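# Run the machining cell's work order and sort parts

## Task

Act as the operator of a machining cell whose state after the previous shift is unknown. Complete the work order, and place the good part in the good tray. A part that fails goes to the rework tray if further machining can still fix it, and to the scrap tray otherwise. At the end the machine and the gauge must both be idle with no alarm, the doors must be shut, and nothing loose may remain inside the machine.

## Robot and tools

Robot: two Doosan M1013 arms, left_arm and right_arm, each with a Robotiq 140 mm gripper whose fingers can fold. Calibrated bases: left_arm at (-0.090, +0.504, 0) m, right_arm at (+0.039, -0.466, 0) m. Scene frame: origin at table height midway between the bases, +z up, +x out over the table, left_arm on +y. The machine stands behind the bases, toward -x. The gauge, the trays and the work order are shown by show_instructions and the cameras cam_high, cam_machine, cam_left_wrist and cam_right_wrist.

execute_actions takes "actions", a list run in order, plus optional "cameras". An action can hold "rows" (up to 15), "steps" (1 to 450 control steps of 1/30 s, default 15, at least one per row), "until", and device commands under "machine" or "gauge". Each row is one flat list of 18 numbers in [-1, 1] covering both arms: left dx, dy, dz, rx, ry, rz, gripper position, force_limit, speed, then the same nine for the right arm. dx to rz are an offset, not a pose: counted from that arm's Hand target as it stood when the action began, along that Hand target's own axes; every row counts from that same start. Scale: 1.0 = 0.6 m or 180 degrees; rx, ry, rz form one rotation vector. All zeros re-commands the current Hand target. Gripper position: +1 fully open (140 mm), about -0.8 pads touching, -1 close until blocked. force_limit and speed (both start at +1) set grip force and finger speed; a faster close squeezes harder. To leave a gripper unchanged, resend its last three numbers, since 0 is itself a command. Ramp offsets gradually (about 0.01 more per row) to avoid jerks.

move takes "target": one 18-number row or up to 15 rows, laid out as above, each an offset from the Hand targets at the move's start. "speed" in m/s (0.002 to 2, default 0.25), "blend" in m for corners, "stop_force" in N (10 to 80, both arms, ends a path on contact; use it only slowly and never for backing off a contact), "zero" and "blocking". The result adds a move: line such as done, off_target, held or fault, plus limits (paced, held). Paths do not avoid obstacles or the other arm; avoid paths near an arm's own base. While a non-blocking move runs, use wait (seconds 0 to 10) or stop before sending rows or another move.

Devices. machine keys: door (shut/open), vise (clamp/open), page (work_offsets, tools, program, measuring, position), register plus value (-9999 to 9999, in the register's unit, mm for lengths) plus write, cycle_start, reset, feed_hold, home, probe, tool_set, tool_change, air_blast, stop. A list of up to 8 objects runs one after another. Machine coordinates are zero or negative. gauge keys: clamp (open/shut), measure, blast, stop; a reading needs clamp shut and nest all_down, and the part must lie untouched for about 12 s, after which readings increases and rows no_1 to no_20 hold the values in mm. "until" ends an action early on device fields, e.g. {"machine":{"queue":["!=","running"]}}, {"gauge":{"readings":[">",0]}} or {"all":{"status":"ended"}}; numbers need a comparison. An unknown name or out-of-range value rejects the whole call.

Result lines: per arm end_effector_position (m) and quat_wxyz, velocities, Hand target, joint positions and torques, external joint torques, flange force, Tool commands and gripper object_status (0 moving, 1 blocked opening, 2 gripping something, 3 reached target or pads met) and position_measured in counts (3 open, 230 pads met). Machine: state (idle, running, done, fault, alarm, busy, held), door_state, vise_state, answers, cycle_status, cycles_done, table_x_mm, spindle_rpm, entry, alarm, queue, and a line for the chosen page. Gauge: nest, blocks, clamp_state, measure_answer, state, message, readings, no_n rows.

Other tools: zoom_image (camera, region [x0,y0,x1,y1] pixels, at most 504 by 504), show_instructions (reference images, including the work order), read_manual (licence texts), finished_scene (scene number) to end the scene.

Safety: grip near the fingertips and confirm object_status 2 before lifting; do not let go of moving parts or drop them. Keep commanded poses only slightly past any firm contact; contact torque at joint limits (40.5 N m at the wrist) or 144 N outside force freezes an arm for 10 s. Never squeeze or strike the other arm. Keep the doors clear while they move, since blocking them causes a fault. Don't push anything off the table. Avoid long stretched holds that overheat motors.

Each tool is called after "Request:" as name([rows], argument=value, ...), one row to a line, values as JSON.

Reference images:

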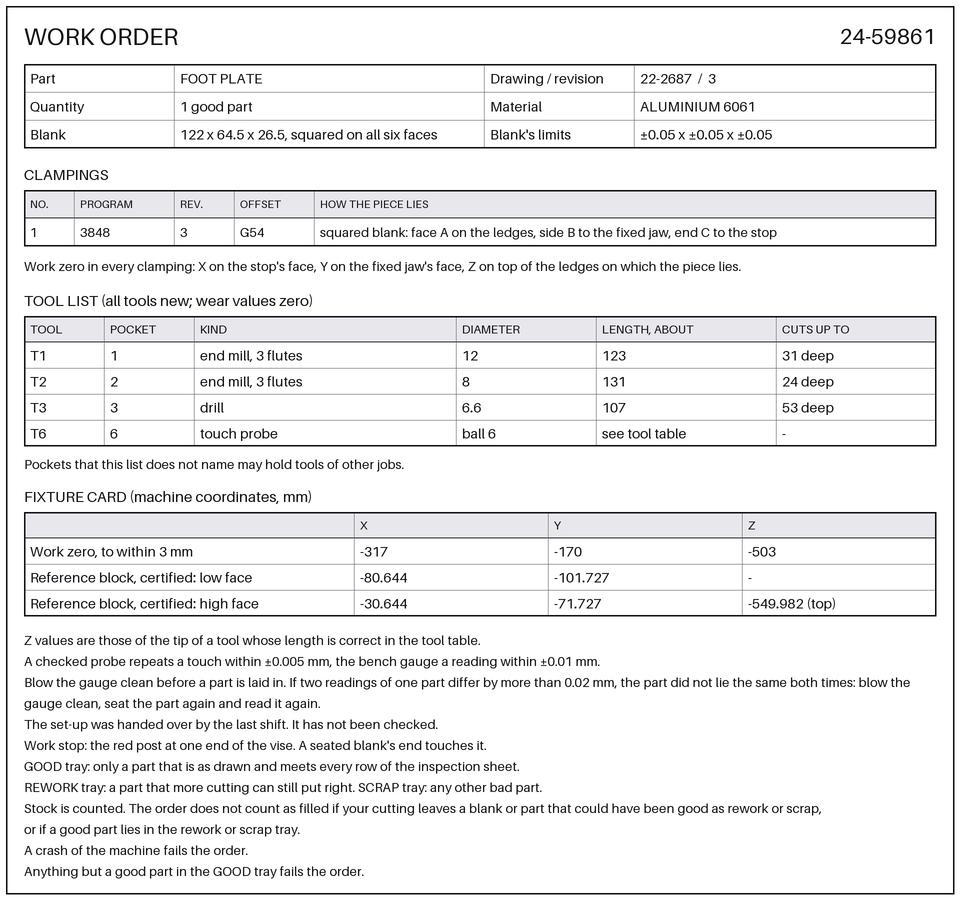

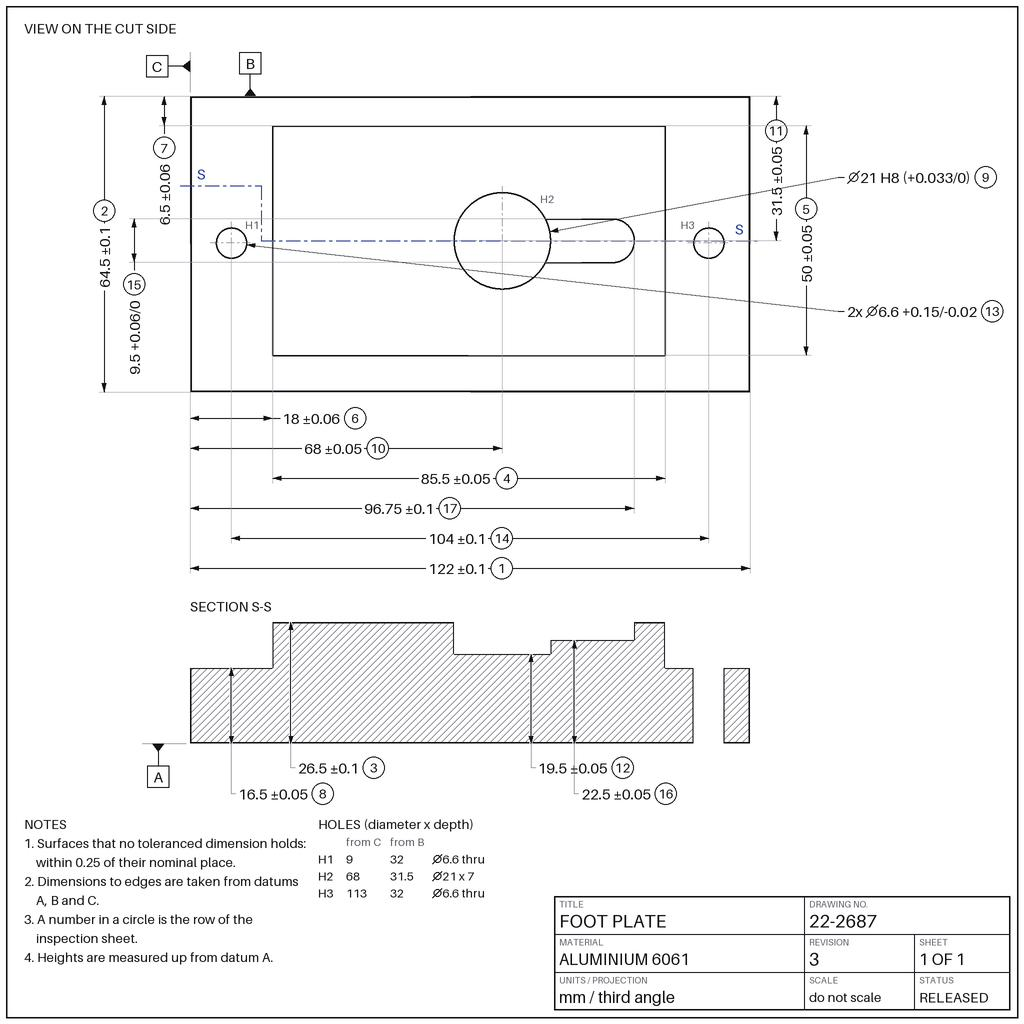

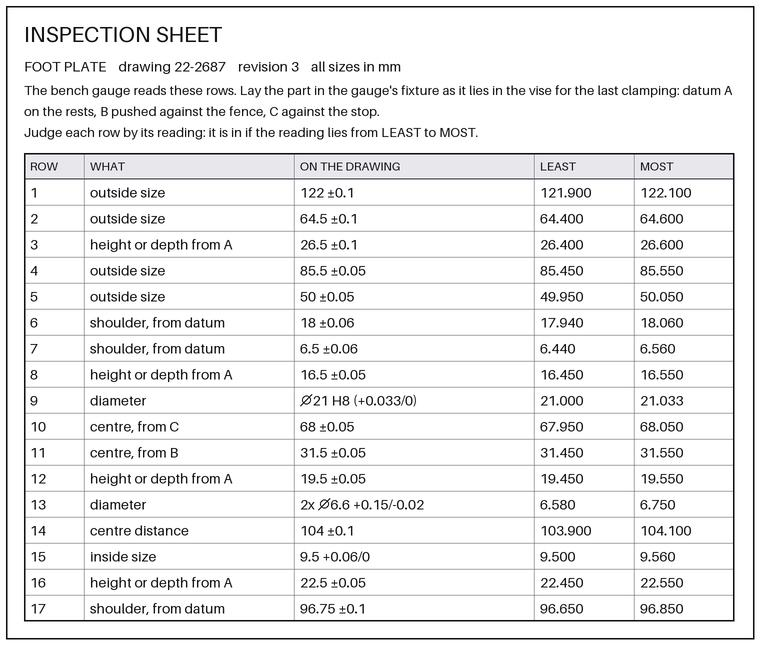

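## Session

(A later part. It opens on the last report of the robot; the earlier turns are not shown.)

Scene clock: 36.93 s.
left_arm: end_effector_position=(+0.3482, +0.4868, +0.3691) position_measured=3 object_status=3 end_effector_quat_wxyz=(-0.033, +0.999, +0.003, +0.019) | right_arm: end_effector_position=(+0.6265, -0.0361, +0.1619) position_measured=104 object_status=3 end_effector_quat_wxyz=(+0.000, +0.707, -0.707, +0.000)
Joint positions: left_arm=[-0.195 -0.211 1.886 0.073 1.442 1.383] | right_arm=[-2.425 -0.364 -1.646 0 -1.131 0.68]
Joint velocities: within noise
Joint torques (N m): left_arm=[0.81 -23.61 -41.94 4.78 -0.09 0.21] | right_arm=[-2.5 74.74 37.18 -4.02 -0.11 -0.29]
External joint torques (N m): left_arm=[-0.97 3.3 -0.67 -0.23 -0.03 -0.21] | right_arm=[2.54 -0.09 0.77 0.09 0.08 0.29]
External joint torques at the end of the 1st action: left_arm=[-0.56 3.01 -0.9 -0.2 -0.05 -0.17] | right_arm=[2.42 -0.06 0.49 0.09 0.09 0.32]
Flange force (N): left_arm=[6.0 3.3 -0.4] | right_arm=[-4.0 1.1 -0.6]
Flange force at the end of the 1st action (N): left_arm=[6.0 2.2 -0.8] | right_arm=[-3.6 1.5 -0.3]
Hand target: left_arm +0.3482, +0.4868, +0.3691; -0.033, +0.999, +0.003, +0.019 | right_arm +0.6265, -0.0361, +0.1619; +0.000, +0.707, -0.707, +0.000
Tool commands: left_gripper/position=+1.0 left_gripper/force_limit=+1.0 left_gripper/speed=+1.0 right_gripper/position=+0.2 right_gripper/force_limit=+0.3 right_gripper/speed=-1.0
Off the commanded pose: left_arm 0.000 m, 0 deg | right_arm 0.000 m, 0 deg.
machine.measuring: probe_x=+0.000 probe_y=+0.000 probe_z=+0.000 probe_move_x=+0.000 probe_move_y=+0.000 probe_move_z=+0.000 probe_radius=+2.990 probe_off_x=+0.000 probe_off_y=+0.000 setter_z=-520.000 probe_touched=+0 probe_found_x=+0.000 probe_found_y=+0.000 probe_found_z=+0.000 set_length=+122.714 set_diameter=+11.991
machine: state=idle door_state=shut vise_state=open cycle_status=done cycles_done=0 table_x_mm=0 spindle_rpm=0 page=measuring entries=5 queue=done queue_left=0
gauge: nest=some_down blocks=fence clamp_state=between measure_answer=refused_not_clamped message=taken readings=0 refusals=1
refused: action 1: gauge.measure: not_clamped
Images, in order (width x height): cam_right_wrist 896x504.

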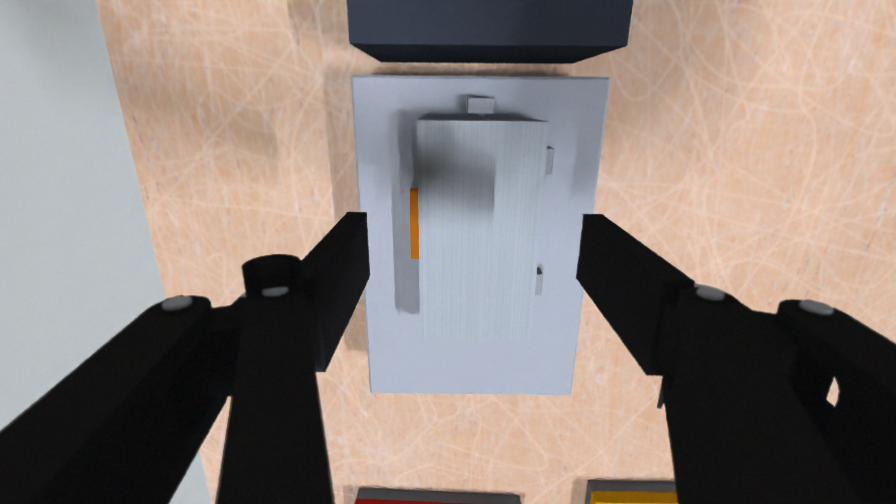

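Request:
execute_actions([
  {"machine": {"page": "tools"}, "gauge": {"measure": true}, "steps": 2},
], cameras=[])

Request:
execute_actions([
  {"machine": [{"page":"measuring","register":"tool_call","value":2,"write":true},{"tool_change":true},{"tool_set":true}], "steps": 400, "until": {"gauge": {"readings": [">=", 1]}}},
], cameras=[])

Scene clock: 37.53 s.
left_arm: end_effector_position=(+0.3482, +0.4868, +0.3691) position_measured=3 object_status=3 end_effector_quat_wxyz=(-0.033, +0.999, +0.003, +0.019) | right_arm: end_effector_position=(+0.6265, -0.0361, +0.1619) position_measured=104 object_status=3 end_effector_quat_wxyz=(+0.000, +0.707, -0.707, +0.000)
Joint positions: left_arm=[-0.195 -0.211 1.886 0.073 1.442 1.383] | right_arm=[-2.425 -0.364 -1.646 0 -1.131 0.68]
Joint velocities: within noise
Joint torques (N m): left_arm=[0.82 -23.85 -42.05 4.8 -0.06 0.16] | right_arm=[-2.45 74.5 37.21 -3.96 -0.09 -0.27]
External joint torques (N m): left_arm=[-0.88 3.25 -0.89 -0.22 -0.07 -0.16] | right_arm=[2.41 0.26 0.71 0.02 0.05 0.27]
Flange force (N): left_arm=[6.2 3.0 -0.7] | right_arm=[-3.5 1.4 -0.8]
Hand target: left_arm +0.3482, +0.4868, +0.3691; -0.033, +0.999, +0.003, +0.019 | right_arm +0.6265, -0.0361, +0.1619; +0.000, +0.707, -0.707, +0.000
Tool commands: left_gripper/position=+1.0 left_gripper/force_limit=+1.0 left_gripper/speed=+1.0 right_gripper/position=+0.2 right_gripper/force_limit=+0.3 right_gripper/speed=-1.0
Off the commanded pose: left_arm 0.000 m, 0 deg | right_arm 0.000 m, 0 deg.
machine.tools: t1_length=+122.716 t1_length_wear=+0.000 t1_diameter=+11.992 t1_diameter_wear=+0.000 t1_pocket=+1.000 t2_length=+131.252 t2_length_wear=+0.000 t2_diameter=+7.993 t2_diameter_wear=+0.000 t2_pocket=+2.000 t3_length=+106.908 t3_length_wear=+0.000 t3_diameter=+6.599 t3_diameter_wear=+0.000 t3_pocket=+3.000 t4_length=+138.628 t4_length_wear=+0.000 t4_diameter=+5.986 t4_diameter_wear=+0.000 t4_pocket=+4.000 t5_length=+115.858 t5_length_wear=+0.000 t5_diameter=+15.995 t5_diameter_wear=+0.000 t5_pocket=+5.000 t6_length=+150.315 t6_length_wear=+0.000 t6_diameter=+6.000 t6_diameter_wear=+0.000 t6_pocket=+6.000
machine: state=idle door_state=shut vise_state=open cycle_status=done cycles_done=0 table_x_mm=0 spindle_rpm=0 page=tools entries=5 queue=done queue_left=0
gauge: nest=all_down blocks=all clamp_state=shut state=busy message=taken readings=0 refusals=1
No camera images: "cameras" was empty.

Scene clock: 49.47 s.
left_arm: end_effector_position=(+0.3482, +0.4868, +0.3691) position_measured=3 object_status=3 end_effector_quat_wxyz=(-0.033, +0.999, +0.003, +0.019) | right_arm: end_effector_position=(+0.6265, -0.0361, +0.1619) position_measured=104 object_status=3 end_effector_quat_wxyz=(+0.000, +0.707, -0.707, +0.000)
Joint positions: left_arm=[-0.195 -0.211 1.886 0.073 1.442 1.383] | right_arm=[-2.425 -0.364 -1.646 0 -1.131 0.68]
Joint velocities: within noise
Joint torques (N m): left_arm=[0.8 -23.83 -41.99 4.82 -0.07 0.14] | right_arm=[-2.28 74.16 37.38 -3.97 -0.09 -0.34]
External joint torques (N m): left_arm=[-1.08 3.45 -0.9 -0.24 -0.06 -0.15] | right_arm=[2.28 0.64 0.6 0.04 0.06 0.34]
Flange force (N): left_arm=[6.5 3.5 -0.8] | right_arm=[-3.0 2.0 -0.9]
Hand target: left_arm +0.3482, +0.4868, +0.3691; -0.033, +0.999, +0.003, +0.019 | right_arm +0.6265, -0.0361, +0.1619; +0.000, +0.707, -0.707, +0.000
Tool commands: left_gripper/position=+1.0 left_gripper/force_limit=+1.0 left_gripper/speed=+1.0 right_gripper/position=+0.2 right_gripper/force_limit=+0.3 right_gripper/speed=-1.0
Off the commanded pose: left_arm 0.000 m, 0 deg | right_arm 0.000 m, 0 deg.
machine.measuring: probe_x=+0.000 probe_y=+0.000 probe_z=+0.000 probe_move_x=+0.000 probe_move_y=+0.000 probe_move_z=+0.000 probe_radius=+2.990 probe_off_x=+0.000 probe_off_y=+0.000 setter_z=-520.000 probe_touched=+0 probe_found_x=+0.000 probe_found_y=+0.000 probe_found_z=+0.000 set_length=+122.714 set_diameter=+11.991
machine: state=busy door_state=shut vise_state=open cycle_status=moving cycles_done=0 table_x_mm=325 spindle_rpm=0 page=measuring entries=8 queue=running queue_left=0
gauge: nest=all_down blocks=all clamp_state=shut message=taken readings=1 no_1=121.989 no_2=64.492 no_3=26.535 no_4=121.987 no_5=64.492 no_6=-0.001 no_8=26.540 no_12=26.540 no_16=26.545 refusals=1
No camera images: "cameras" was empty.

Request:
execute_actions([
  {"gauge": {"clamp": "open"}, "rows": [[0,0,0,0,0,0,1,1,1, 0.003,0.004,0,0,0,0,0.2,0.3,-1],[0,0,0,0,0,0,1,1,1, 0.006,0.008,0,0,0,0,0.2,0.3,-1],[0,0,0,0,0,0,1,1,1, 0.010,0.0142,0,0,0,0,0.2,0.3,-1]], "steps": 90, "until": {"gauge": {"clamp_state": "open"}}},
], cameras=["cam_right_wrist"])

Scene clock: 53.83 s.
left_arm: end_effector_position=(+0.3482, +0.4868, +0.3691) position_measured=3 object_status=3 end_effector_quat_wxyz=(-0.033, +0.999, +0.003, +0.019) | right_arm: end_effector_position=(+0.6180, -0.0420, +0.1619) position_measured=104 object_status=3 end_effector_quat_wxyz=(+0.000, +0.707, -0.707, +0.000)
Joint positions: left_arm=[-0.195 -0.211 1.886 0.073 1.442 1.383] | right_arm=[-2.424 -0.349 -1.667 0 -1.125 0.681]
Joint velocities: within noise
Joint torques (N m): left_arm=[0.85 -23.58 -42.02 4.8 -0.09 0.16] | right_arm=[-2.33 72.87 37.14 -4.01 -0.06 -0.34]
External joint torques (N m): left_arm=[-0.87 3.03 -0.76 -0.23 -0.03 -0.16] | right_arm=[2.37 -0.12 0.6 0.09 0.03 0.34]
Flange force (N): left_arm=[5.7 2.9 -0.6] | right_arm=[-3.8 1.3 -0.5]
Hand target: left_arm +0.3482, +0.4868, +0.3691; -0.033, +0.999, +0.003, +0.019 | right_arm +0.6180, -0.0421, +0.1619; +0.000, +0.707, -0.707, +0.000
Off the commanded pose: left_arm 0.000 m, 0 deg | right_arm 0.000 m, 0 deg.
machine.measuring: probe_x=+0.000 probe_y=+0.000 probe_z=+0.000 probe_move_x=+0.000 probe_move_y=+0.000 probe_move_z=+0.000 probe_radius=+2.990 probe_off_x=+0.000 probe_off_y=+0.000 setter_z=-520.000 probe_touched=+0 probe_found_x=+0.000 probe_found_y=+0.000 probe_found_z=+0.000 set_length=+122.714 set_diameter=+11.991
machine: state=busy door_state=shut vise_state=open cycle_status=moving cycles_done=0 table_x_mm=325 spindle_rpm=0 page=measuring entries=8 queue=running queue_left=0
gauge: nest=all_down blocks=all clamp_state=between message=taken readings=1 no_1=121.989 no_2=64.492 no_3=26.535 no_4=121.987 no_5=64.492 no_6=-0.001 no_8=26.540 no_12=26.540 no_16=26.545 refusals=1
Images, in order (width x height): cam_right_wrist 896x504.

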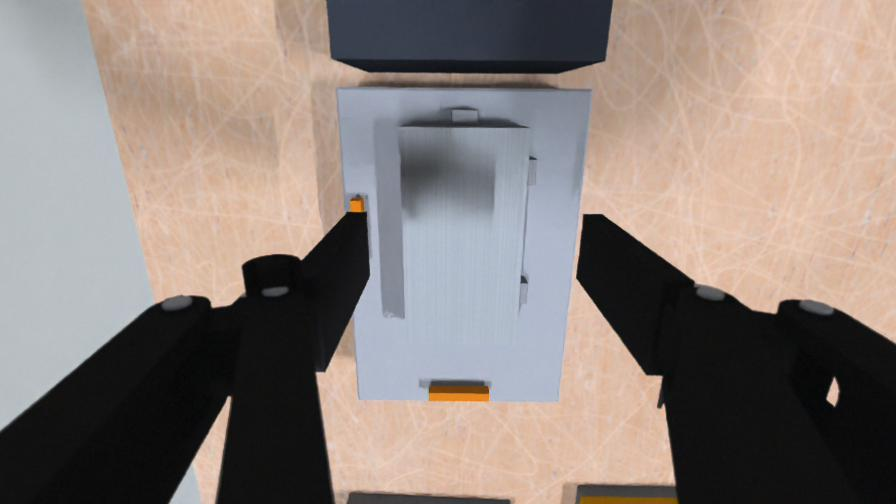

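Request:
move([
  [0,0,0,0,0,0,1,1,1, 0,-0.0038,0.09,0,0,0,0.2,0.3,-1],
  [0,0,0,0,0,0,1,1,1, 0,-0.0038,0.1203,0,0,0,0.2,0.3,-1],
], speed=[0.15,0.05], cameras=[])

Request:
execute_actions([
  {"rows": [[0,0,0,0,0,0,1,1,1, 0,0,0,0,0,0,-1,0.3,-1]], "steps": 45},
], cameras=["cam_right_wrist"])

Scene clock: 56.00 s.
left_arm: end_effector_position=(+0.3482, +0.4868, +0.3691) position_measured=3 object_status=3 end_effector_quat_wxyz=(-0.033, +0.999, +0.003, +0.019) | right_arm: end_effector_position=(+0.6203, -0.0420, +0.0898) position_measured=104 object_status=3 end_effector_quat_wxyz=(+0.000, +0.707, -0.707, +0.000)
Joint positions: left_arm=[-0.195 -0.211 1.886 0.073 1.442 1.383] | right_arm=[-2.426 -0.408 -1.728 0 -1.005 0.679]
Joint velocities: within noise
Joint torques (N m): left_arm=[0.98 -23.68 -42.09 4.82 -0.11 0.16] | right_arm=[-2.27 77.06 35.02 -3.74 -0.3 -0.32]
External joint torques (N m): left_arm=[-1 3.15 -0.73 -0.24 -0.01 -0.16] | right_arm=[2.33 -0.67 0.44 0.07 0.27 0.32]
Flange force (N): left_arm=[5.8 3.2 -0.6] | right_arm=[-3.9 1.0 0.7]
Hand target: left_arm +0.3482, +0.4868, +0.3691; -0.033, +0.999, +0.003, +0.019 | right_arm +0.6203, -0.0420, +0.0898; +0.000, +0.707, -0.707, +0.000
Off the commanded pose: left_arm 0.000 m, 0 deg | right_arm 0.000 m, 0 deg.
machine.measuring: probe_x=+0.000 probe_y=+0.000 probe_z=+0.000 probe_move_x=+0.000 probe_move_y=+0.000 probe_move_z=+0.000 probe_radius=+2.990 probe_off_x=+0.000 probe_off_y=+0.000 setter_z=-520.000 probe_touched=+0 probe_found_x=+0.000 probe_found_y=+0.000 probe_found_z=+0.000 set_length=+122.714 set_diameter=+11.991
machine: state=busy door_state=shut vise_state=open cycle_status=moving cycles_done=0 table_x_mm=306 spindle_rpm=0 page=measuring entries=8 queue=running queue_left=0
gauge: nest=all_down blocks=all clamp_state=open message=taken readings=1 no_1=121.989 no_2=64.492 no_3=26.535 no_4=121.987 no_5=64.492 no_6=-0.001 no_8=26.540 no_12=26.540 no_16=26.545 refusals=1
move: done
No camera images: "cameras" was empty.

Scene clock: 57.70 s.
left_arm: end_effector_position=(+0.3482, +0.4868, +0.3691) position_measured=3 object_status=3 end_effector_quat_wxyz=(-0.033, +0.999, +0.003, +0.019) | right_arm: end_effector_position=(+0.6203, -0.0420, +0.0898) position_measured=135 object_status=2 end_effector_quat_wxyz=(+0.000, +0.707, -0.707, +0.000)
Joint positions: left_arm=[-0.195 -0.211 1.886 0.073 1.442 1.383] | right_arm=[-2.426 -0.408 -1.728 0 -1.005 0.679]
Joint velocities: within noise
Joint torques (N m): left_arm=[0.81 -24.01 -41.95 4.8 -0.12 0.17] | right_arm=[-2.68 66.48 30.68 -3.77 1.26 -0.26]
External joint torques (N m): left_arm=[-0.86 3.55 -0.82 -0.23 -0.01 -0.18] | right_arm=[2.73 9.68 4.72 0.1 -1.29 0.26]
Flange force (N): left_arm=[6.6 3.0 -0.7] | right_arm=[-1.7 4.6 -14.3]
Hand target: left_arm +0.3482, +0.4868, +0.3691; -0.033, +0.999, +0.003, +0.019 | right_arm +0.6203, -0.0420, +0.0898; +0.000, +0.707, -0.707, +0.000
Off the commanded pose: left_arm 0.000 m, 0 deg | right_arm 0.000 m, 0 deg.
machine.measuring: probe_x=+0.000 probe_y=+0.000 probe_z=+0.000 probe_move_x=+0.000 probe_move_y=+0.000 probe_move_z=+0.000 probe_radius=+2.990 probe_off_x=+0.000 probe_off_y=+0.000 setter_z=-520.000 probe_touched=+0 probe_found_x=+0.000 probe_found_y=+0.000 probe_found_z=+0.000 set_length=+122.714 set_diameter=+11.991
machine: state=busy door_state=shut vise_state=open cycle_status=moving cycles_done=0 table_x_mm=298 spindle_rpm=0 page=measuring entries=8 queue=running queue_left=0
gauge: nest=some_down blocks=stop clamp_state=open message=taken readings=1 no_1=121.989 no_2=64.492 no_3=26.535 no_4=121.987 no_5=64.492 no_6=-0.001 no_8=26.540 no_12=26.540 no_16=26.545 refusals=1
Images, in order (width x height): cam_right_wrist 896x504.

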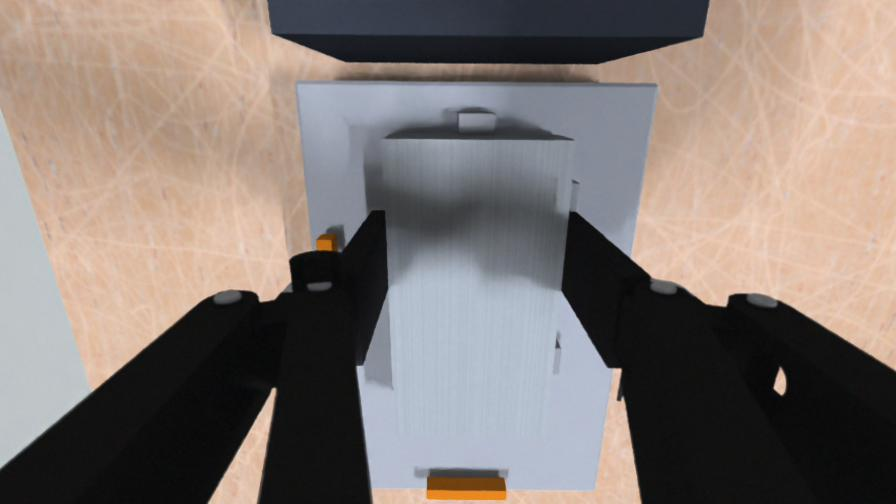

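Request:
move([
  [0,0,0,0,0,0,1,1,1, 0,-0.003,-0.08,0,0,0,-1,0.3,-1],
  [0,0,0,0,0,0,1,1,1, 0,-0.003,-0.2,0,0,0,-1,0.3,-1],
  [0,0,0,0,0,0,1,1,1, -0.17,0.5505,-0.6,0,0,0,-1,0.3,-1],
], speed=[0.08,0.2,0.2], blend=[0,0.05,0], cameras=["cam_right_wrist"])

Scene clock: 61.83 s.
left_arm: end_effector_position=(+0.3482, +0.4868, +0.3691) position_measured=3 object_status=3 end_effector_quat_wxyz=(-0.033, +0.999, +0.003, +0.019) | right_arm: end_effector_position=(+0.2898, +0.0600, +0.4496) position_measured=135 object_status=2 end_effector_quat_wxyz=(+0.000, +0.707, -0.707, +0.000)
Joint positions: left_arm=[-0.195 -0.211 1.886 0.073 1.442 1.383] | right_arm=[-1.919 -0.036 -1.516 0 -1.588 1.186]
Joint velocities: within noise
Joint torques (N m): left_arm=[0.94 -23.76 -42.06 4.79 -0.06 0.17] | right_arm=[-2.92 48.96 43.93 -4.1 0.01 -0.21]
External joint torques (N m): left_arm=[-0.86 3.13 -0.73 -0.21 -0.06 -0.17] | right_arm=[2.9 -3.44 -2.14 -0.22 -0.06 0.21]
Flange force (N): left_arm=[5.8 2.9 -0.5] | right_arm=[-3.8 4.1 3.7]
Hand target: left_arm +0.3482, +0.4868, +0.3691; -0.033, +0.999, +0.003, +0.019 | right_arm +0.2898, +0.0600, +0.4496; +0.000, +0.707, -0.707, +0.000
Off the commanded pose: left_arm 0.000 m, 0 deg | right_arm 0.000 m, 0 deg.
machine.measuring: probe_x=+0.000 probe_y=+0.000 probe_z=+0.000 probe_move_x=+0.000 probe_move_y=+0.000 probe_move_z=+0.000 probe_radius=+2.990 probe_off_x=+0.000 probe_off_y=+0.000 setter_z=-520.000 probe_touched=+0 probe_found_x=+0.000 probe_found_y=+0.000 probe_found_z=+0.000 set_length=+122.714 set_diameter=+11.991
machine: state=busy door_state=shut vise_state=open cycle_status=moving cycles_done=0 table_x_mm=131 spindle_rpm=0 page=measuring entries=8 queue=running queue_left=0
gauge: nest=all_up blocks=free clamp_state=open message=taken readings=1 no_1=121.989 no_2=64.492 no_3=26.535 no_4=121.987 no_5=64.492 no_6=-0.001 no_8=26.540 no_12=26.540 no_16=26.545 refusals=1
move: done; blend cut to 0.036 m at target 2
Images, in order (width x height): cam_right_wrist 896x504.

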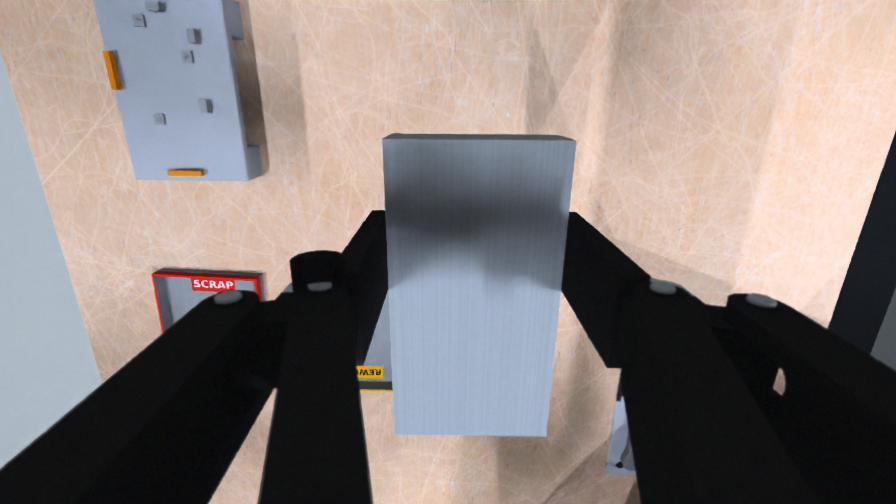

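Request:
execute_actions([
  {"steps": 300, "until": {"machine": {"queue": ["!=", "running"]}}},
], cameras=[])

Request:
execute_actions([
  {"machine": [{"register":"tool_call","value":3,"write":true},{"tool_change":true},{"tool_set":true}], "steps": 450, "until": {"machine": {"queue": ["!=", "running"]}}},
], cameras=[])

Request:
execute_actions([
  {"steps": 450, "until": {"machine": {"queue": ["!=", "running"]}}},
], cameras=[])

Scene clock: 62.57 s.
left_arm: end_effector_position=(+0.3482, +0.4868, +0.3691) position_measured=3 object_status=3 end_effector_quat_wxyz=(-0.033, +0.999, +0.003, +0.019) | right_arm: end_effector_position=(+0.2898, +0.0600, +0.4496) position_measured=135 object_status=2 end_effector_quat_wxyz=(+0.000, +0.707, -0.707, +0.000)
Joint positions: left_arm=[-0.195 -0.211 1.886 0.073 1.442 1.383] | right_arm=[-1.919 -0.036 -1.516 -0.001 -1.588 1.186]
Joint velocities: within noise
Joint torques (N m): left_arm=[0.56 -23.6 -41.93 4.75 -0.05 0.18] | right_arm=[-2.58 48.74 44.53 -4.38 -0.04 -0.31]
External joint torques (N m): left_arm=[-0.49 2.87 -1.12 -0.14 -0.08 -0.18] | right_arm=[2.52 -3.13 -2.72 0.05 -0.02 0.31]
Flange force (N): left_arm=[6.1 2.1 -1.1] | right_arm=[-2.3 4.3 4.8]
Hand target: left_arm +0.3482, +0.4868, +0.3691; -0.033, +0.999, +0.003, +0.019 | right_arm +0.2898, +0.0600, +0.4496; +0.000, +0.707, -0.707, +0.000
Tool commands: left_gripper/position=+1.0 left_gripper/force_limit=+1.0 left_gripper/speed=+1.0 right_gripper/position=-1.0 right_gripper/force_limit=+0.3 right_gripper/speed=-1.0
Off the commanded pose: left_arm 0.000 m, 0 deg | right_arm 0.000 m, 0 deg.
machine.measuring: probe_x=+0.000 probe_y=+0.000 probe_z=+0.000 probe_move_x=+0.000 probe_move_y=+0.000 probe_move_z=+0.000 probe_radius=+2.990 probe_off_x=+0.000 probe_off_y=+0.000 setter_z=-520.000 probe_touched=+0 probe_found_x=+0.000 probe_found_y=+0.000 probe_found_z=+0.000 set_length=+131.253 set_diameter=+7.994
machine: state=idle door_state=shut vise_state=open cycle_status=done cycles_done=0 table_x_mm=0 spindle_rpm=0 page=measuring entries=8 queue=done queue_left=0
gauge: nest=all_up blocks=free clamp_state=open message=taken readings=1 no_1=121.989 no_2=64.492 no_3=26.535 no_4=121.987 no_5=64.492 no_6=-0.001 no_8=26.540 no_12=26.540 no_16=26.545 refusals=1
No camera images: "cameras" was empty.

Scene clock: 77.77 s.
left_arm: end_effector_position=(+0.3482, +0.4868, +0.3691) position_measured=3 object_status=3 end_effector_quat_wxyz=(-0.033, +0.999, +0.003, +0.019) | right_arm: end_effector_position=(+0.2898, +0.0600, +0.4496) position_measured=135 object_status=2 end_effector_quat_wxyz=(+0.000, +0.707, -0.707, +0.000)
Joint positions: left_arm=[-0.195 -0.211 1.886 0.073 1.442 1.383] | right_arm=[-1.919 -0.036 -1.516 -0.001 -1.588 1.186]
Joint velocities: within noise
Joint torques (N m): left_arm=[0.72 -23.77 -42.02 4.8 -0.05 0.19] | right_arm=[-2.6 48.83 44.45 -4.36 0 -0.32]
External joint torques (N m): left_arm=[-0.9 3.3 -0.78 -0.23 -0.08 -0.19] | right_arm=[2.6 -3.35 -2.6 0.04 -0.05 0.32]
Flange force (N): left_arm=[6.2 3.1 -0.5] | right_arm=[-2.8 4.2 4.5]
Hand target: left_arm +0.3482, +0.4868, +0.3691; -0.033, +0.999, +0.003, +0.019 | right_arm +0.2898, +0.0600, +0.4496; +0.000, +0.707, -0.707, +0.000
Tool commands: left_gripper/position=+1.0 left_gripper/force_limit=+1.0 left_gripper/speed=+1.0 right_gripper/position=-1.0 right_gripper/force_limit=+0.3 right_gripper/speed=-1.0
Off the commanded pose: left_arm 0.000 m, 0 deg | right_arm 0.000 m, 0 deg.
machine.measuring: probe_x=+0.000 probe_y=+0.000 probe_z=+0.000 probe_move_x=+0.000 probe_move_y=+0.000 probe_move_z=+0.000 probe_radius=+2.990 probe_off_x=+0.000 probe_off_y=+0.000 setter_z=-520.000 probe_touched=+0 probe_found_x=+0.000 probe_found_y=+0.000 probe_found_z=+0.000 set_length=+131.253 set_diameter=+7.994
machine: state=busy door_state=shut vise_state=open cycle_status=moving cycles_done=0 table_x_mm=325 spindle_rpm=0 page=measuring entries=11 queue=running queue_left=0
gauge: nest=all_up blocks=free clamp_state=open message=taken readings=1 no_1=121.989 no_2=64.492 no_3=26.535 no_4=121.987 no_5=64.492 no_6=-0.001 no_8=26.540 no_12=26.540 no_16=26.545 refusals=1
No camera images: "cameras" was empty.

Scene clock: 88.27 s.
left_arm: end_effector_position=(+0.3482, +0.4868, +0.3691) position_measured=3 object_status=3 end_effector_quat_wxyz=(-0.033, +0.999, +0.003, +0.019) | right_arm: end_effector_position=(+0.2898, +0.0600, +0.4496) position_measured=135 object_status=2 end_effector_quat_wxyz=(+0.000, +0.707, -0.707, +0.000)
Joint positions: left_arm=[-0.195 -0.211 1.886 0.073 1.442 1.383] | right_arm=[-1.919 -0.036 -1.516 -0.001 -1.588 1.186]
Joint velocities: within noise
Joint torques (N m): left_arm=[1.02 -23.61 -42.03 4.81 -0.1 0.17] | right_arm=[-2.26 48.94 44.35 -4.35 -0.04 -0.33]
External joint torques (N m): left_arm=[-1.1 2.92 -1.08 -0.21 -0.04 -0.17] | right_arm=[2.26 -3.75 -2.65 0.05 -0.01 0.33]
Flange force (N): left_arm=[5.9 3.5 -1.2] | right_arm=[-3.1 3.4 4.7]
Hand target: left_arm +0.3482, +0.4868, +0.3691; -0.033, +0.999, +0.003, +0.019 | right_arm +0.2898, +0.0600, +0.4496; +0.000, +0.707, -0.707, +0.000
Tool commands: left_gripper/position=+1.0 left_gripper/force_limit=+1.0 left_gripper/speed=+1.0 right_gripper/position=-1.0 right_gripper/force_limit=+0.3 right_gripper/speed=-1.0
Off the commanded pose: left_arm 0.000 m, 0 deg | right_arm 0.000 m, 0 deg.
machine.measuring: probe_x=+0.000 probe_y=+0.000 probe_z=+0.000 probe_move_x=+0.000 probe_move_y=+0.000 probe_move_z=+0.000 probe_radius=+2.990 probe_off_x=+0.000 probe_off_y=+0.000 setter_z=-520.000 probe_touched=+0 probe_found_x=+0.000 probe_found_y=+0.000 probe_found_z=+0.000 set_length=+106.905 set_diameter=+6.599
machine: state=idle door_state=shut vise_state=open cycle_status=done cycles_done=0 table_x_mm=0 spindle_rpm=0 page=measuring entries=11 queue=done queue_left=0
gauge: nest=all_up blocks=free clamp_state=open message=taken readings=1 no_1=121.989 no_2=64.492 no_3=26.535 no_4=121.987 no_5=64.492 no_6=-0.001 no_8=26.540 no_12=26.540 no_16=26.545 refusals=1
No camera images: "cameras" was empty.

Request:
execute_actions([
  {"machine": [{"register":"tool_call","value":6,"write":true},{"tool_change":true},{"tool_set":true},{"register":"probe_x","value":-55.644,"write":true},{"register":"probe_y","value":-86.727,"write":true},{"register":"probe_z","value":-543,"write":true},{"register":"probe_move_z","value":-12,"write":true,"probe":true}], "steps": 450, "until": {"machine": {"queue": ["!=", "running"]}}},
], cameras=[])

Request:
execute_actions([
  {"steps": 450, "until": {"machine": {"queue": ["!=", "running"]}}},
], cameras=[])

Request:
execute_actions([
  {"steps": 450, "until": {"machine": {"queue": ["!=", "running"]}}},
], cameras=[])

Scene clock: 103.93 s.
left_arm: end_effector_position=(+0.3482, +0.4868, +0.3691) position_measured=3 object_status=3 end_effector_quat_wxyz=(-0.033, +0.999, +0.003, +0.019) | right_arm: end_effector_position=(+0.2898, +0.0600, +0.4496) position_measured=135 object_status=2 end_effector_quat_wxyz=(+0.000, +0.707, -0.707, +0.000)
Joint positions: left_arm=[-0.195 -0.211 1.886 0.073 1.442 1.383] | right_arm=[-1.919 -0.036 -1.516 -0.001 -1.588 1.186]
Joint velocities: within noise
Joint torques (N m): left_arm=[0.87 -23.48 -42 4.8 -0.08 0.15] | right_arm=[-2.21 48.78 44.47 -4.38 -0.02 -0.31]
External joint torques (N m): left_arm=[-0.95 3.05 -0.68 -0.25 -0.04 -0.15] | right_arm=[2.21 -3.11 -2.6 0.05 -0.03 0.31]
Flange force (N): left_arm=[5.6 3.1 -0.5] | right_arm=[-2.2 3.7 4.6]
Hand target: left_arm +0.3482, +0.4868, +0.3691; -0.033, +0.999, +0.003, +0.019 | right_arm +0.2898, +0.0600, +0.4496; +0.000, +0.707, -0.707, +0.000
Tool commands: left_gripper/position=+1.0 left_gripper/force_limit=+1.0 left_gripper/speed=+1.0 right_gripper/position=-1.0 right_gripper/force_limit=+0.3 right_gripper/speed=-1.0
Off the commanded pose: left_arm 0.000 m, 0 deg | right_arm 0.000 m, 0 deg.
machine.measuring: probe_x=+0.000 probe_y=+0.000 probe_z=+0.000 probe_move_x=+0.000 probe_move_y=+0.000 probe_move_z=+0.000 probe_radius=+2.990 probe_off_x=+0.000 probe_off_y=+0.000 setter_z=-520.000 probe_touched=+0 probe_found_x=+0.000 probe_found_y=+0.000 probe_found_z=+0.000 set_length=+106.905 set_diameter=+6.599
machine: state=busy door_state=shut vise_state=open cycle_status=moving cycles_done=0 table_x_mm=325 spindle_rpm=0 page=measuring entries=14 queue=running queue_left=4
gauge: nest=all_up blocks=free clamp_state=open message=taken readings=1 no_1=121.989 no_2=64.492 no_3=26.535 no_4=121.987 no_5=64.492 no_6=-0.001 no_8=26.540 no_12=26.540 no_16=26.545 refusals=1
No camera images: "cameras" was empty.

Scene clock: 119.13 s.
left_arm: end_effector_position=(+0.3482, +0.4868, +0.3691) position_measured=3 object_status=3 end_effector_quat_wxyz=(-0.033, +0.999, +0.003, +0.019) | right_arm: end_effector_position=(+0.2898, +0.0600, +0.4496) position_measured=135 object_status=2 end_effector_quat_wxyz=(+0.000, +0.707, -0.707, +0.000)
Joint positions: left_arm=[-0.195 -0.211 1.886 0.073 1.442 1.383] | right_arm=[-1.919 -0.036 -1.516 -0.001 -1.588 1.186]
Joint velocities: within noise
Joint torques (N m): left_arm=[1.1 -23.61 -41.95 4.82 -0.08 0.17] | right_arm=[-2.56 48.79 44.37 -4.4 0 -0.29]
External joint torques (N m): left_arm=[-1.17 3.08 -0.81 -0.25 -0.04 -0.17] | right_arm=[2.61 -3.53 -2.64 0.1 -0.05 0.29]
Flange force (N): left_arm=[5.7 3.6 -0.7] | right_arm=[-3.0 4.1 4.6]
Hand target: left_arm +0.3482, +0.4868, +0.3691; -0.033, +0.999, +0.003, +0.019 | right_arm +0.2898, +0.0600, +0.4496; +0.000, +0.707, -0.707, +0.000
Tool commands: left_gripper/position=+1.0 left_gripper/force_limit=+1.0 left_gripper/speed=+1.0 right_gripper/position=-1.0 right_gripper/force_limit=+0.3 right_gripper/speed=-1.0
Off the commanded pose: left_arm 0.000 m, 0 deg | right_arm 0.000 m, 0 deg.
machine.measuring: probe_x=-55.644 probe_y=-86.727 probe_z=-543.000 probe_move_x=+0.000 probe_move_y=+0.000 probe_move_z=-12.000 probe_radius=+2.990 probe_off_x=+0.000 probe_off_y=+0.000 setter_z=-520.000 probe_touched=+0 probe_found_x=+0.000 probe_found_y=+0.000 probe_found_z=+0.000 set_length=+150.316 set_diameter=+6.000
machine: state=busy door_state=shut vise_state=open cycle_status=moving cycles_done=0 table_x_mm=-108 spindle_rpm=0 page=measuring entries=19 queue=running queue_left=0
gauge: nest=all_up blocks=free clamp_state=open message=taken readings=1 no_1=121.989 no_2=64.492 no_3=26.535 no_4=121.987 no_5=64.492 no_6=-0.001 no_8=26.540 no_12=26.540 no_16=26.545 refusals=1
No camera images: "cameras" was empty.

Scene clock: 121.57 s.
left_arm: end_effector_position=(+0.3482, +0.4868, +0.3691) position_measured=3 object_status=3 end_effector_quat_wxyz=(-0.033, +0.999, +0.003, +0.019) | right_arm: end_effector_position=(+0.2898, +0.0600, +0.4496) position_measured=135 object_status=2 end_effector_quat_wxyz=(+0.000, +0.707, -0.707, +0.000)
Joint positions: left_arm=[-0.195 -0.211 1.886 0.073 1.442 1.383] | right_arm=[-1.919 -0.036 -1.516 -0.001 -1.588 1.186]
Joint velocities: within noise
Joint torques (N m): left_arm=[0.95 -23.81 -42.01 4.78 -0.08 0.18] | right_arm=[-2.41 48.87 44.46 -4.36 -0.03 -0.3]
External joint torques (N m): left_arm=[-1.15 3.39 -0.83 -0.2 -0.05 -0.19] | right_arm=[2.38 -3.11 -2.56 0.03 -0.02 0.3]
Flange force (N): left_arm=[6.3 3.7 -0.7] | right_arm=[-2.4 4.0 4.5]
Hand target: left_arm +0.3482, +0.4868, +0.3691; -0.033, +0.999, +0.003, +0.019 | right_arm +0.2898, +0.0600, +0.4496; +0.000, +0.707, -0.707, +0.000
Tool commands: left_gripper/position=+1.0 left_gripper/force_limit=+1.0 left_gripper/speed=+1.0 right_gripper/position=-1.0 right_gripper/force_limit=+0.3 right_gripper/speed=-1.0
Off the commanded pose: left_arm 0.000 m, 0 deg | right_arm 0.000 m, 0 deg.
machine.measuring: probe_x=-55.644 probe_y=-86.727 probe_z=-543.000 probe_move_x=+0.000 probe_move_y=+0.000 probe_move_z=-12.000 probe_radius=+2.990 probe_off_x=+0.000 probe_off_y=+0.000 setter_z=-520.000 probe_touched=+1 probe_found_x=-55.644 probe_found_y=-86.727 probe_found_z=-549.982 set_length=+150.316 set_diameter=+6.000
machine: state=idle door_state=shut vise_state=open cycle_status=done cycles_done=0 table_x_mm=0 spindle_rpm=0 page=measuring entries=19 queue=done queue_left=0
gauge: nest=all_up blocks=free clamp_state=open message=taken readings=1 no_1=121.989 no_2=64.492 no_3=26.535 no_4=121.987 no_5=64.492 no_6=-0.001 no_8=26.540 no_12=26.540 no_16=26.545 refusals=1
No camera images: "cameras" was empty.

Request:
execute_actions([
  {"machine": [{"register":"probe_x","value":-92,"write":true},{"register":"probe_z","value":-556,"write":true},{"register":"probe_move_z","value":0,"write":true},{"register":"probe_move_x","value":12,"write":true,"probe":true}], "steps": 450, "until": {"machine": {"queue": ["!=", "running"]}}},
], cameras=[])

Request:
execute_actions([
  {"machine": [{"register":"probe_x","value":-19,"write":true},{"register":"probe_move_x","value":-12,"write":true,"probe":true}], "steps": 450, "until": {"machine": {"queue": ["!=", "running"]}}},
], cameras=[])

Request:
execute_actions([
  {"machine": [{"register":"probe_x","value":-55.644,"write":true},{"register":"probe_y","value":-113,"write":true},{"register":"probe_move_x","value":0,"write":true},{"register":"probe_move_y","value":12,"write":true,"probe":true}], "steps": 450, "until": {"machine": {"queue": ["!=", "running"]}}},
], cameras=[])

Request:
execute_actions([
  {"machine": [{"register":"probe_y","value":-60,"write":true},{"register":"probe_move_y","value":-12,"write":true,"probe":true}], "steps": 450, "until": {"machine": {"queue": ["!=", "running"]}}},
], cameras=[])

Scene clock: 131.30 s.
left_arm: end_effector_position=(+0.3482, +0.4868, +0.3691) position_measured=3 object_status=3 end_effector_quat_wxyz=(-0.033, +0.999, +0.003, +0.019) | right_arm: end_effector_position=(+0.2898, +0.0600, +0.4496) position_measured=135 object_status=2 end_effector_quat_wxyz=(+0.000, +0.707, -0.707, +0.000)
Joint positions: left_arm=[-0.195 -0.211 1.886 0.073 1.442 1.383] | right_arm=[-1.919 -0.036 -1.516 -0.001 -1.588 1.186]
Joint velocities: within noise
Joint torques (N m): left_arm=[0.94 -23.82 -41.96 4.85 -0.09 0.2] | right_arm=[-2.42 48.8 44.34 -4.35 0.01 -0.33]
External joint torques (N m): left_arm=[-1 3.23 -0.91 -0.28 -0.03 -0.21] | right_arm=[2.41 -3.36 -2.58 0.04 -0.06 0.33]
Flange force (N): left_arm=[6.2 3.4 -0.9] | right_arm=[-2.8 3.9 4.5]
Hand target: left_arm +0.3482, +0.4868, +0.3691; -0.033, +0.999, +0.003, +0.019 | right_arm +0.2898, +0.0600, +0.4496; +0.000, +0.707, -0.707, +0.000
Tool commands: left_gripper/position=+1.0 left_gripper/force_limit=+1.0 left_gripper/speed=+1.0 right_gripper/position=-1.0 right_gripper/force_limit=+0.3 right_gripper/speed=-1.0
Off the commanded pose: left_arm 0.000 m, 0 deg | right_arm 0.000 m, 0 deg.
machine.measuring: probe_x=-92.000 probe_y=-86.727 probe_z=-556.000 probe_move_x=+12.000 probe_move_y=+0.000 probe_move_z=+0.000 probe_radius=+2.990 probe_off_x=+0.000 probe_off_y=+0.000 setter_z=-520.000 probe_touched=+1 probe_found_x=-80.644 probe_found_y=-86.727 probe_found_z=-556.000 set_length=+150.316 set_diameter=+6.000
machine: state=idle door_state=shut vise_state=open cycle_status=done cycles_done=0 table_x_mm=0 spindle_rpm=0 page=measuring entries=24 queue=done queue_left=0
gauge: nest=all_up blocks=free clamp_state=open message=taken readings=1 no_1=121.989 no_2=64.492 no_3=26.535 no_4=121.987 no_5=64.492 no_6=-0.001 no_8=26.540 no_12=26.540 no_16=26.545 refusals=1
No camera images: "cameras" was empty.

Scene clock: 139.97 s.
left_arm: end_effector_position=(+0.3482, +0.4868, +0.3691) position_measured=3 object_status=3 end_effector_quat_wxyz=(-0.033, +0.999, +0.003, +0.019) | right_arm: end_effector_position=(+0.2898, +0.0600, +0.4496) position_measured=135 object_status=2 end_effector_quat_wxyz=(+0.000, +0.707, -0.707, +0.000)
Joint positions: left_arm=[-0.195 -0.211 1.886 0.073 1.442 1.383] | right_arm=[-1.919 -0.036 -1.516 -0.001 -1.588 1.186]
Joint velocities: within noise
Joint torques (N m): left_arm=[1.04 -23.99 -42 4.78 -0.04 0.15] | right_arm=[-2.33 48.85 44.38 -4.38 0.03 -0.33]
External joint torques (N m): left_arm=[-1.02 3.46 -0.83 -0.2 -0.09 -0.15] | right_arm=[2.32 -3.27 -2.57 0.06 -0.08 0.33]
Flange force (N): left_arm=[6.5 3.3 -0.6] | right_arm=[-2.6 3.8 4.4]
Hand target: left_arm +0.3482, +0.4868, +0.3691; -0.033, +0.999, +0.003, +0.019 | right_arm +0.2898, +0.0600, +0.4496; +0.000, +0.707, -0.707, +0.000
Tool commands: left_gripper/position=+1.0 left_gripper/force_limit=+1.0 left_gripper/speed=+1.0 right_gripper/position=-1.0 right_gripper/force_limit=+0.3 right_gripper/speed=-1.0
Off the commanded pose: left_arm 0.000 m, 0 deg | right_arm 0.000 m, 0 deg.
machine.measuring: probe_x=-19.000 probe_y=-86.727 probe_z=-556.000 probe_move_x=-12.000 probe_move_y=+0.000 probe_move_z=+0.000 probe_radius=+2.990 probe_off_x=+0.000 probe_off_y=+0.000 setter_z=-520.000 probe_touched=+1 probe_found_x=-30.646 probe_found_y=-86.727 probe_found_z=-556.000 set_length=+150.316 set_diameter=+6.000
machine: state=idle door_state=shut vise_state=open cycle_status=done cycles_done=0 table_x_mm=0 spindle_rpm=0 page=measuring entries=27 queue=done queue_left=0
gauge: nest=all_up blocks=free clamp_state=open message=taken readings=1 no_1=121.989 no_2=64.492 no_3=26.535 no_4=121.987 no_5=64.492 no_6=-0.001 no_8=26.540 no_12=26.540 no_16=26.545 refusals=1
No camera images: "cameras" was empty.

Scene clock: 148.90 s.
left_arm: end_effector_position=(+0.3482, +0.4868, +0.3691) position_measured=3 object_status=3 end_effector_quat_wxyz=(-0.033, +0.999, +0.003, +0.019) | right_arm: end_effector_position=(+0.2898, +0.0600, +0.4496) position_measured=135 object_status=2 end_effector_quat_wxyz=(+0.000, +0.707, -0.707, +0.000)
Joint positions: left_arm=[-0.195 -0.211 1.886 0.073 1.442 1.383] | right_arm=[-1.919 -0.036 -1.516 -0.001 -1.588 1.186]
Joint velocities: within noise
Joint torques (N m): left_arm=[0.9 -23.39 -42.02 4.82 -0.06 0.17] | right_arm=[-2.27 49.02 44.41 -4.39 -0.01 -0.31]
External joint torques (N m): left_arm=[-0.88 2.94 -0.61 -0.26 -0.06 -0.18] | right_arm=[2.24 -3.66 -2.62 0.06 -0.04 0.31]
Flange force (N): left_arm=[5.3 3.0 -0.4] | right_arm=[-3.0 3.4 4.6]
Hand target: left_arm +0.3482, +0.4868, +0.3691; -0.033, +0.999, +0.003, +0.019 | right_arm +0.2898, +0.0600, +0.4496; +0.000, +0.707, -0.707, +0.000
Tool commands: left_gripper/position=+1.0 left_gripper/force_limit=+1.0 left_gripper/speed=+1.0 right_gripper/position=-1.0 right_gripper/force_limit=+0.3 right_gripper/speed=-1.0
Off the commanded pose: left_arm 0.000 m, 0 deg | right_arm 0.000 m, 0 deg.
machine.measuring: probe_x=-55.644 probe_y=-113.000 probe_z=-556.000 probe_move_x=+0.000 probe_move_y=+12.000 probe_move_z=+0.000 probe_radius=+2.990 probe_off_x=+0.000 probe_off_y=+0.000 setter_z=-520.000 probe_touched=+1 probe_found_x=-55.644 probe_found_y=-101.727 probe_found_z=-556.000 set_length=+150.316 set_diameter=+6.000
machine: state=idle door_state=shut vise_state=open cycle_status=done cycles_done=0 table_x_mm=0 spindle_rpm=0 page=measuring entries=32 queue=done queue_left=0
gauge: nest=all_up blocks=free clamp_state=open message=taken readings=1 no_1=121.989 no_2=64.492 no_3=26.535 no_4=121.987 no_5=64.492 no_6=-0.001 no_8=26.540 no_12=26.540 no_16=26.545 refusals=1
No camera images: "cameras" was empty.

Scene clock: 157.33 s.
left_arm: end_effector_position=(+0.3482, +0.4868, +0.3691) position_measured=3 object_status=3 end_effector_quat_wxyz=(-0.033, +0.999, +0.003, +0.019) | right_arm: end_effector_position=(+0.2898, +0.0600, +0.4496) position_measured=135 object_status=2 end_effector_quat_wxyz=(+0.000, +0.707, -0.707, +0.000)
Joint positions: left_arm=[-0.195 -0.211 1.886 0.073 1.442 1.383] | right_arm=[-1.919 -0.036 -1.516 -0.001 -1.588 1.186]
Joint velocities: within noise
Joint torques (N m): left_arm=[0.79 -23.82 -42.02 4.86 -0.06 0.18] | right_arm=[-2.63 49.11 44.35 -4.36 -0.06 -0.32]
External joint torques (N m): left_arm=[-0.78 3.21 -0.85 -0.29 -0.06 -0.19] | right_arm=[2.61 -3.49 -2.46 0.03 0.01 0.32]
Flange force (N): left_arm=[6.2 2.8 -0.7] | right_arm=[-3.2 4.0 4.4]
Hand target: left_arm +0.3482, +0.4868, +0.3691; -0.033, +0.999, +0.003, +0.019 | right_arm +0.2898, +0.0600, +0.4496; +0.000, +0.707, -0.707, +0.000
Tool commands: left_gripper/position=+1.0 left_gripper/force_limit=+1.0 left_gripper/speed=+1.0 right_gripper/position=-1.0 right_gripper/force_limit=+0.3 right_gripper/speed=-1.0
Off the commanded pose: left_arm 0.000 m, 0 deg | right_arm 0.000 m, 0 deg.
machine.measuring: probe_x=-55.644 probe_y=-60.000 probe_z=-556.000 probe_move_x=+0.000 probe_move_y=-12.000 probe_move_z=+0.000 probe_radius=+2.990 probe_off_x=+0.000 probe_off_y=+0.000 setter_z=-520.000 probe_touched=+1 probe_found_x=-55.644 probe_found_y=-71.727 probe_found_z=-556.000 set_length=+150.316 set_diameter=+6.000
machine: state=idle door_state=shut vise_state=open cycle_status=done cycles_done=0 table_x_mm=0 spindle_rpm=0 page=measuring entries=35 queue=done queue_left=0
gauge: nest=all_up blocks=free clamp_state=open message=taken readings=1 no_1=121.989 no_2=64.492 no_3=26.535 no_4=121.987 no_5=64.492 no_6=-0.001 no_8=26.540 no_12=26.540 no_16=26.545 refusals=1
No camera images: "cameras" was empty.

Request:
execute_actions([
  {"machine": [{"register":"probe_x","value":-270,"write":true},{"register":"probe_y","value":-232.5,"write":true},{"register":"probe_z","value":-485,"write":true},{"register":"probe_move_y","value":0,"write":true},{"register":"probe_move_z","value":-24,"write":true,"probe":true}], "steps": 450, "until": {"machine": {"queue": ["!=", "running"]}}},
], cameras=[])

Scene clock: 168.03 s.
left_arm: end_effector_position=(+0.3482, +0.4868, +0.3691) position_measured=3 object_status=3 end_effector_quat_wxyz=(-0.033, +0.999, +0.003, +0.019) | right_arm: end_effector_position=(+0.2898, +0.0600, +0.4496) position_measured=135 object_status=2 end_effector_quat_wxyz=(+0.000, +0.707, -0.707, +0.000)
Joint positions: left_arm=[-0.195 -0.211 1.886 0.073 1.442 1.383] | right_arm=[-1.919 -0.036 -1.516 -0.001 -1.588 1.186]
Joint velocities: within noise
Joint torques (N m): left_arm=[0.67 -23.69 -41.96 4.8 -0.09 0.19] | right_arm=[-2.4 48.73 44.46 -4.35 -0.04 -0.32]
External joint torques (N m): left_arm=[-0.65 3.09 -0.85 -0.22 -0.03 -0.19] | right_arm=[2.35 -2.94 -2.55 0.01 -0.01 0.32]
Flange force (N): left_arm=[6.0 2.5 -0.7] | right_arm=[-2.1 4.0 4.5]
Hand target: left_arm +0.3482, +0.4868, +0.3691; -0.033, +0.999, +0.003, +0.019 | right_arm +0.2898, +0.0600, +0.4496; +0.000, +0.707, -0.707, +0.000
Tool commands: left_gripper/position=+1.0 left_gripper/force_limit=+1.0 left_gripper/speed=+1.0 right_gripper/position=-1.0 right_gripper/force_limit=+0.3 right_gripper/speed=-1.0
Off the commanded pose: left_arm 0.000 m, 0 deg | right_arm 0.000 m, 0 deg.
machine.measuring: probe_x=-270.000 probe_y=-232.500 probe_z=-485.000 probe_move_x=+0.000 probe_move_y=+0.000 probe_move_z=-24.000 probe_radius=+2.990 probe_off_x=+0.000 probe_off_y=+0.000 setter_z=-520.000 probe_touched=+1 probe_found_x=-270.000 probe_found_y=-232.500 probe_found_z=-502.801 set_length=+150.316 set_diameter=+6.000
machine: state=idle door_state=shut vise_state=open cycle_status=done cycles_done=0 table_x_mm=0 spindle_rpm=0 page=measuring entries=41 queue=done queue_left=0
gauge: nest=all_up blocks=free clamp_state=open message=taken readings=1 no_1=121.989 no_2=64.492 no_3=26.535 no_4=121.987 no_5=64.492 no_6=-0.001 no_8=26.540 no_12=26.540 no_16=26.545 refusals=1
No camera images: "cameras" was empty.

Request:
execute_actions([
  {"machine": [{"register":"probe_y","value":-185,"write":true},{"register":"probe_z","value":-497,"write":true},{"register":"probe_move_z","value":0,"write":true},{"register":"probe_move_y","value":18,"write":true,"probe":true}], "steps": 450, "until": {"machine": {"queue": ["!=", "running"]}}},
], cameras=[])

Request:
execute_actions([
  {"machine": [{"register":"probe_x","value":-300,"write":true},{"register":"probe_y","value":-203,"write":true},{"register":"probe_z","value":-499.5,"write":true},{"register":"probe_move_y","value":0,"write":true},{"register":"probe_move_x","value":-20,"write":true,"probe":true}], "steps": 450, "until": {"machine": {"queue": ["!=", "running"]}}},
], cameras=[])

Scene clock: 177.23 s.
left_arm: end_effector_position=(+0.3482, +0.4868, +0.3691) position_measured=3 object_status=3 end_effector_quat_wxyz=(-0.033, +0.999, +0.003, +0.019) | right_arm: end_effector_position=(+0.2898, +0.0600, +0.4496) position_measured=135 object_status=2 end_effector_quat_wxyz=(+0.000, +0.707, -0.707, +0.000)
Joint positions: left_arm=[-0.195 -0.211 1.886 0.073 1.442 1.383] | right_arm=[-1.919 -0.036 -1.516 -0.001 -1.588 1.186]
Joint velocities: within noise
Joint torques (N m): left_arm=[0.72 -23.69 -41.98 4.79 -0.11 0.15] | right_arm=[-2.26 48.77 44.39 -4.38 0 -0.33]
External joint torques (N m): left_arm=[-0.71 3.08 -0.94 -0.2 -0.02 -0.15] | right_arm=[2.23 -3.21 -2.6 0.06 -0.05 0.33]
Flange force (N): left_arm=[6.1 2.5 -0.9] | right_arm=[-2.4 3.7 4.5]
Hand target: left_arm +0.3482, +0.4868, +0.3691; -0.033, +0.999, +0.003, +0.019 | right_arm +0.2898, +0.0600, +0.4496; +0.000, +0.707, -0.707, +0.000
Tool commands: left_gripper/position=+1.0 left_gripper/force_limit=+1.0 left_gripper/speed=+1.0 right_gripper/position=-1.0 right_gripper/force_limit=+0.3 right_gripper/speed=-1.0
Off the commanded pose: left_arm 0.000 m, 0 deg | right_arm 0.000 m, 0 deg.
machine.measuring: probe_x=-270.000 probe_y=-185.000 probe_z=-497.000 probe_move_x=+0.000 probe_move_y=+18.000 probe_move_z=+0.000 probe_radius=+2.990 probe_off_x=+0.000 probe_off_y=+0.000 setter_z=-520.000 probe_touched=+1 probe_found_x=-270.000 probe_found_y=-170.748 probe_found_z=-497.000 set_length=+150.316 set_diameter=+6.000
machine: state=idle door_state=shut vise_state=open cycle_status=done cycles_done=0 table_x_mm=0 spindle_rpm=0 page=measuring entries=46 queue=done queue_left=0
gauge: nest=all_up blocks=free clamp_state=open message=taken readings=1 no_1=121.989 no_2=64.492 no_3=26.535 no_4=121.987 no_5=64.492 no_6=-0.001 no_8=26.540 no_12=26.540 no_16=26.545 refusals=1
No camera images: "cameras" was empty.

Scene clock: 186.50 s.
left_arm: end_effector_position=(+0.3482, +0.4868, +0.3691) position_measured=3 object_status=3 end_effector_quat_wxyz=(-0.033, +0.999, +0.003, +0.019) | right_arm: end_effector_position=(+0.2898, +0.0600, +0.4496) position_measured=135 object_status=2 end_effector_quat_wxyz=(+0.000, +0.707, -0.707, +0.000)
Joint positions: left_arm=[-0.195 -0.211 1.886 0.073 1.442 1.383] | right_arm=[-1.919 -0.036 -1.516 -0.001 -1.588 1.186]
Joint velocities: within noise
Joint torques (N m): left_arm=[0.78 -24.05 -41.98 4.8 -0.08 0.13] | right_arm=[-2.29 48.92 44.3 -4.41 -0.01 -0.29]
External joint torques (N m): left_arm=[-0.72 3.59 -0.63 -0.24 -0.04 -0.13] | right_arm=[2.3 -3.55 -2.51 0.09 -0.04 0.29]
Flange force (N): left_arm=[6.5 2.6 -0.3] | right_arm=[-3.0 3.5 4.4]
Hand target: left_arm +0.3482, +0.4868, +0.3691; -0.033, +0.999, +0.003, +0.019 | right_arm +0.2898, +0.0600, +0.4496; +0.000, +0.707, -0.707, +0.000
Tool commands: left_gripper/position=+1.0 left_gripper/force_limit=+1.0 left_gripper/speed=+1.0 right_gripper/position=-1.0 right_gripper/force_limit=+0.3 right_gripper/speed=-1.0
Off the commanded pose: left_arm 0.000 m, 0 deg | right_arm 0.000 m, 0 deg.
machine.measuring: probe_x=-300.000 probe_y=-203.000 probe_z=-499.500 probe_move_x=-20.000 probe_move_y=+0.000 probe_move_z=+0.000 probe_radius=+2.990 probe_off_x=+0.000 probe_off_y=+0.000 setter_z=-520.000 probe_touched=+1 probe_found_x=-315.001 probe_found_y=-203.000 probe_found_z=-499.500 set_length=+150.316 set_diameter=+6.000
machine: state=idle door_state=shut vise_state=open cycle_status=done cycles_done=0 table_x_mm=0 spindle_rpm=0 page=measuring entries=52 queue=done queue_left=0
gauge: nest=all_up blocks=free clamp_state=open message=taken readings=1 no_1=121.989 no_2=64.492 no_3=26.535 no_4=121.987 no_5=64.492 no_6=-0.001 no_8=26.540 no_12=26.540 no_16=26.545 refusals=1
No camera images: "cameras" was empty.


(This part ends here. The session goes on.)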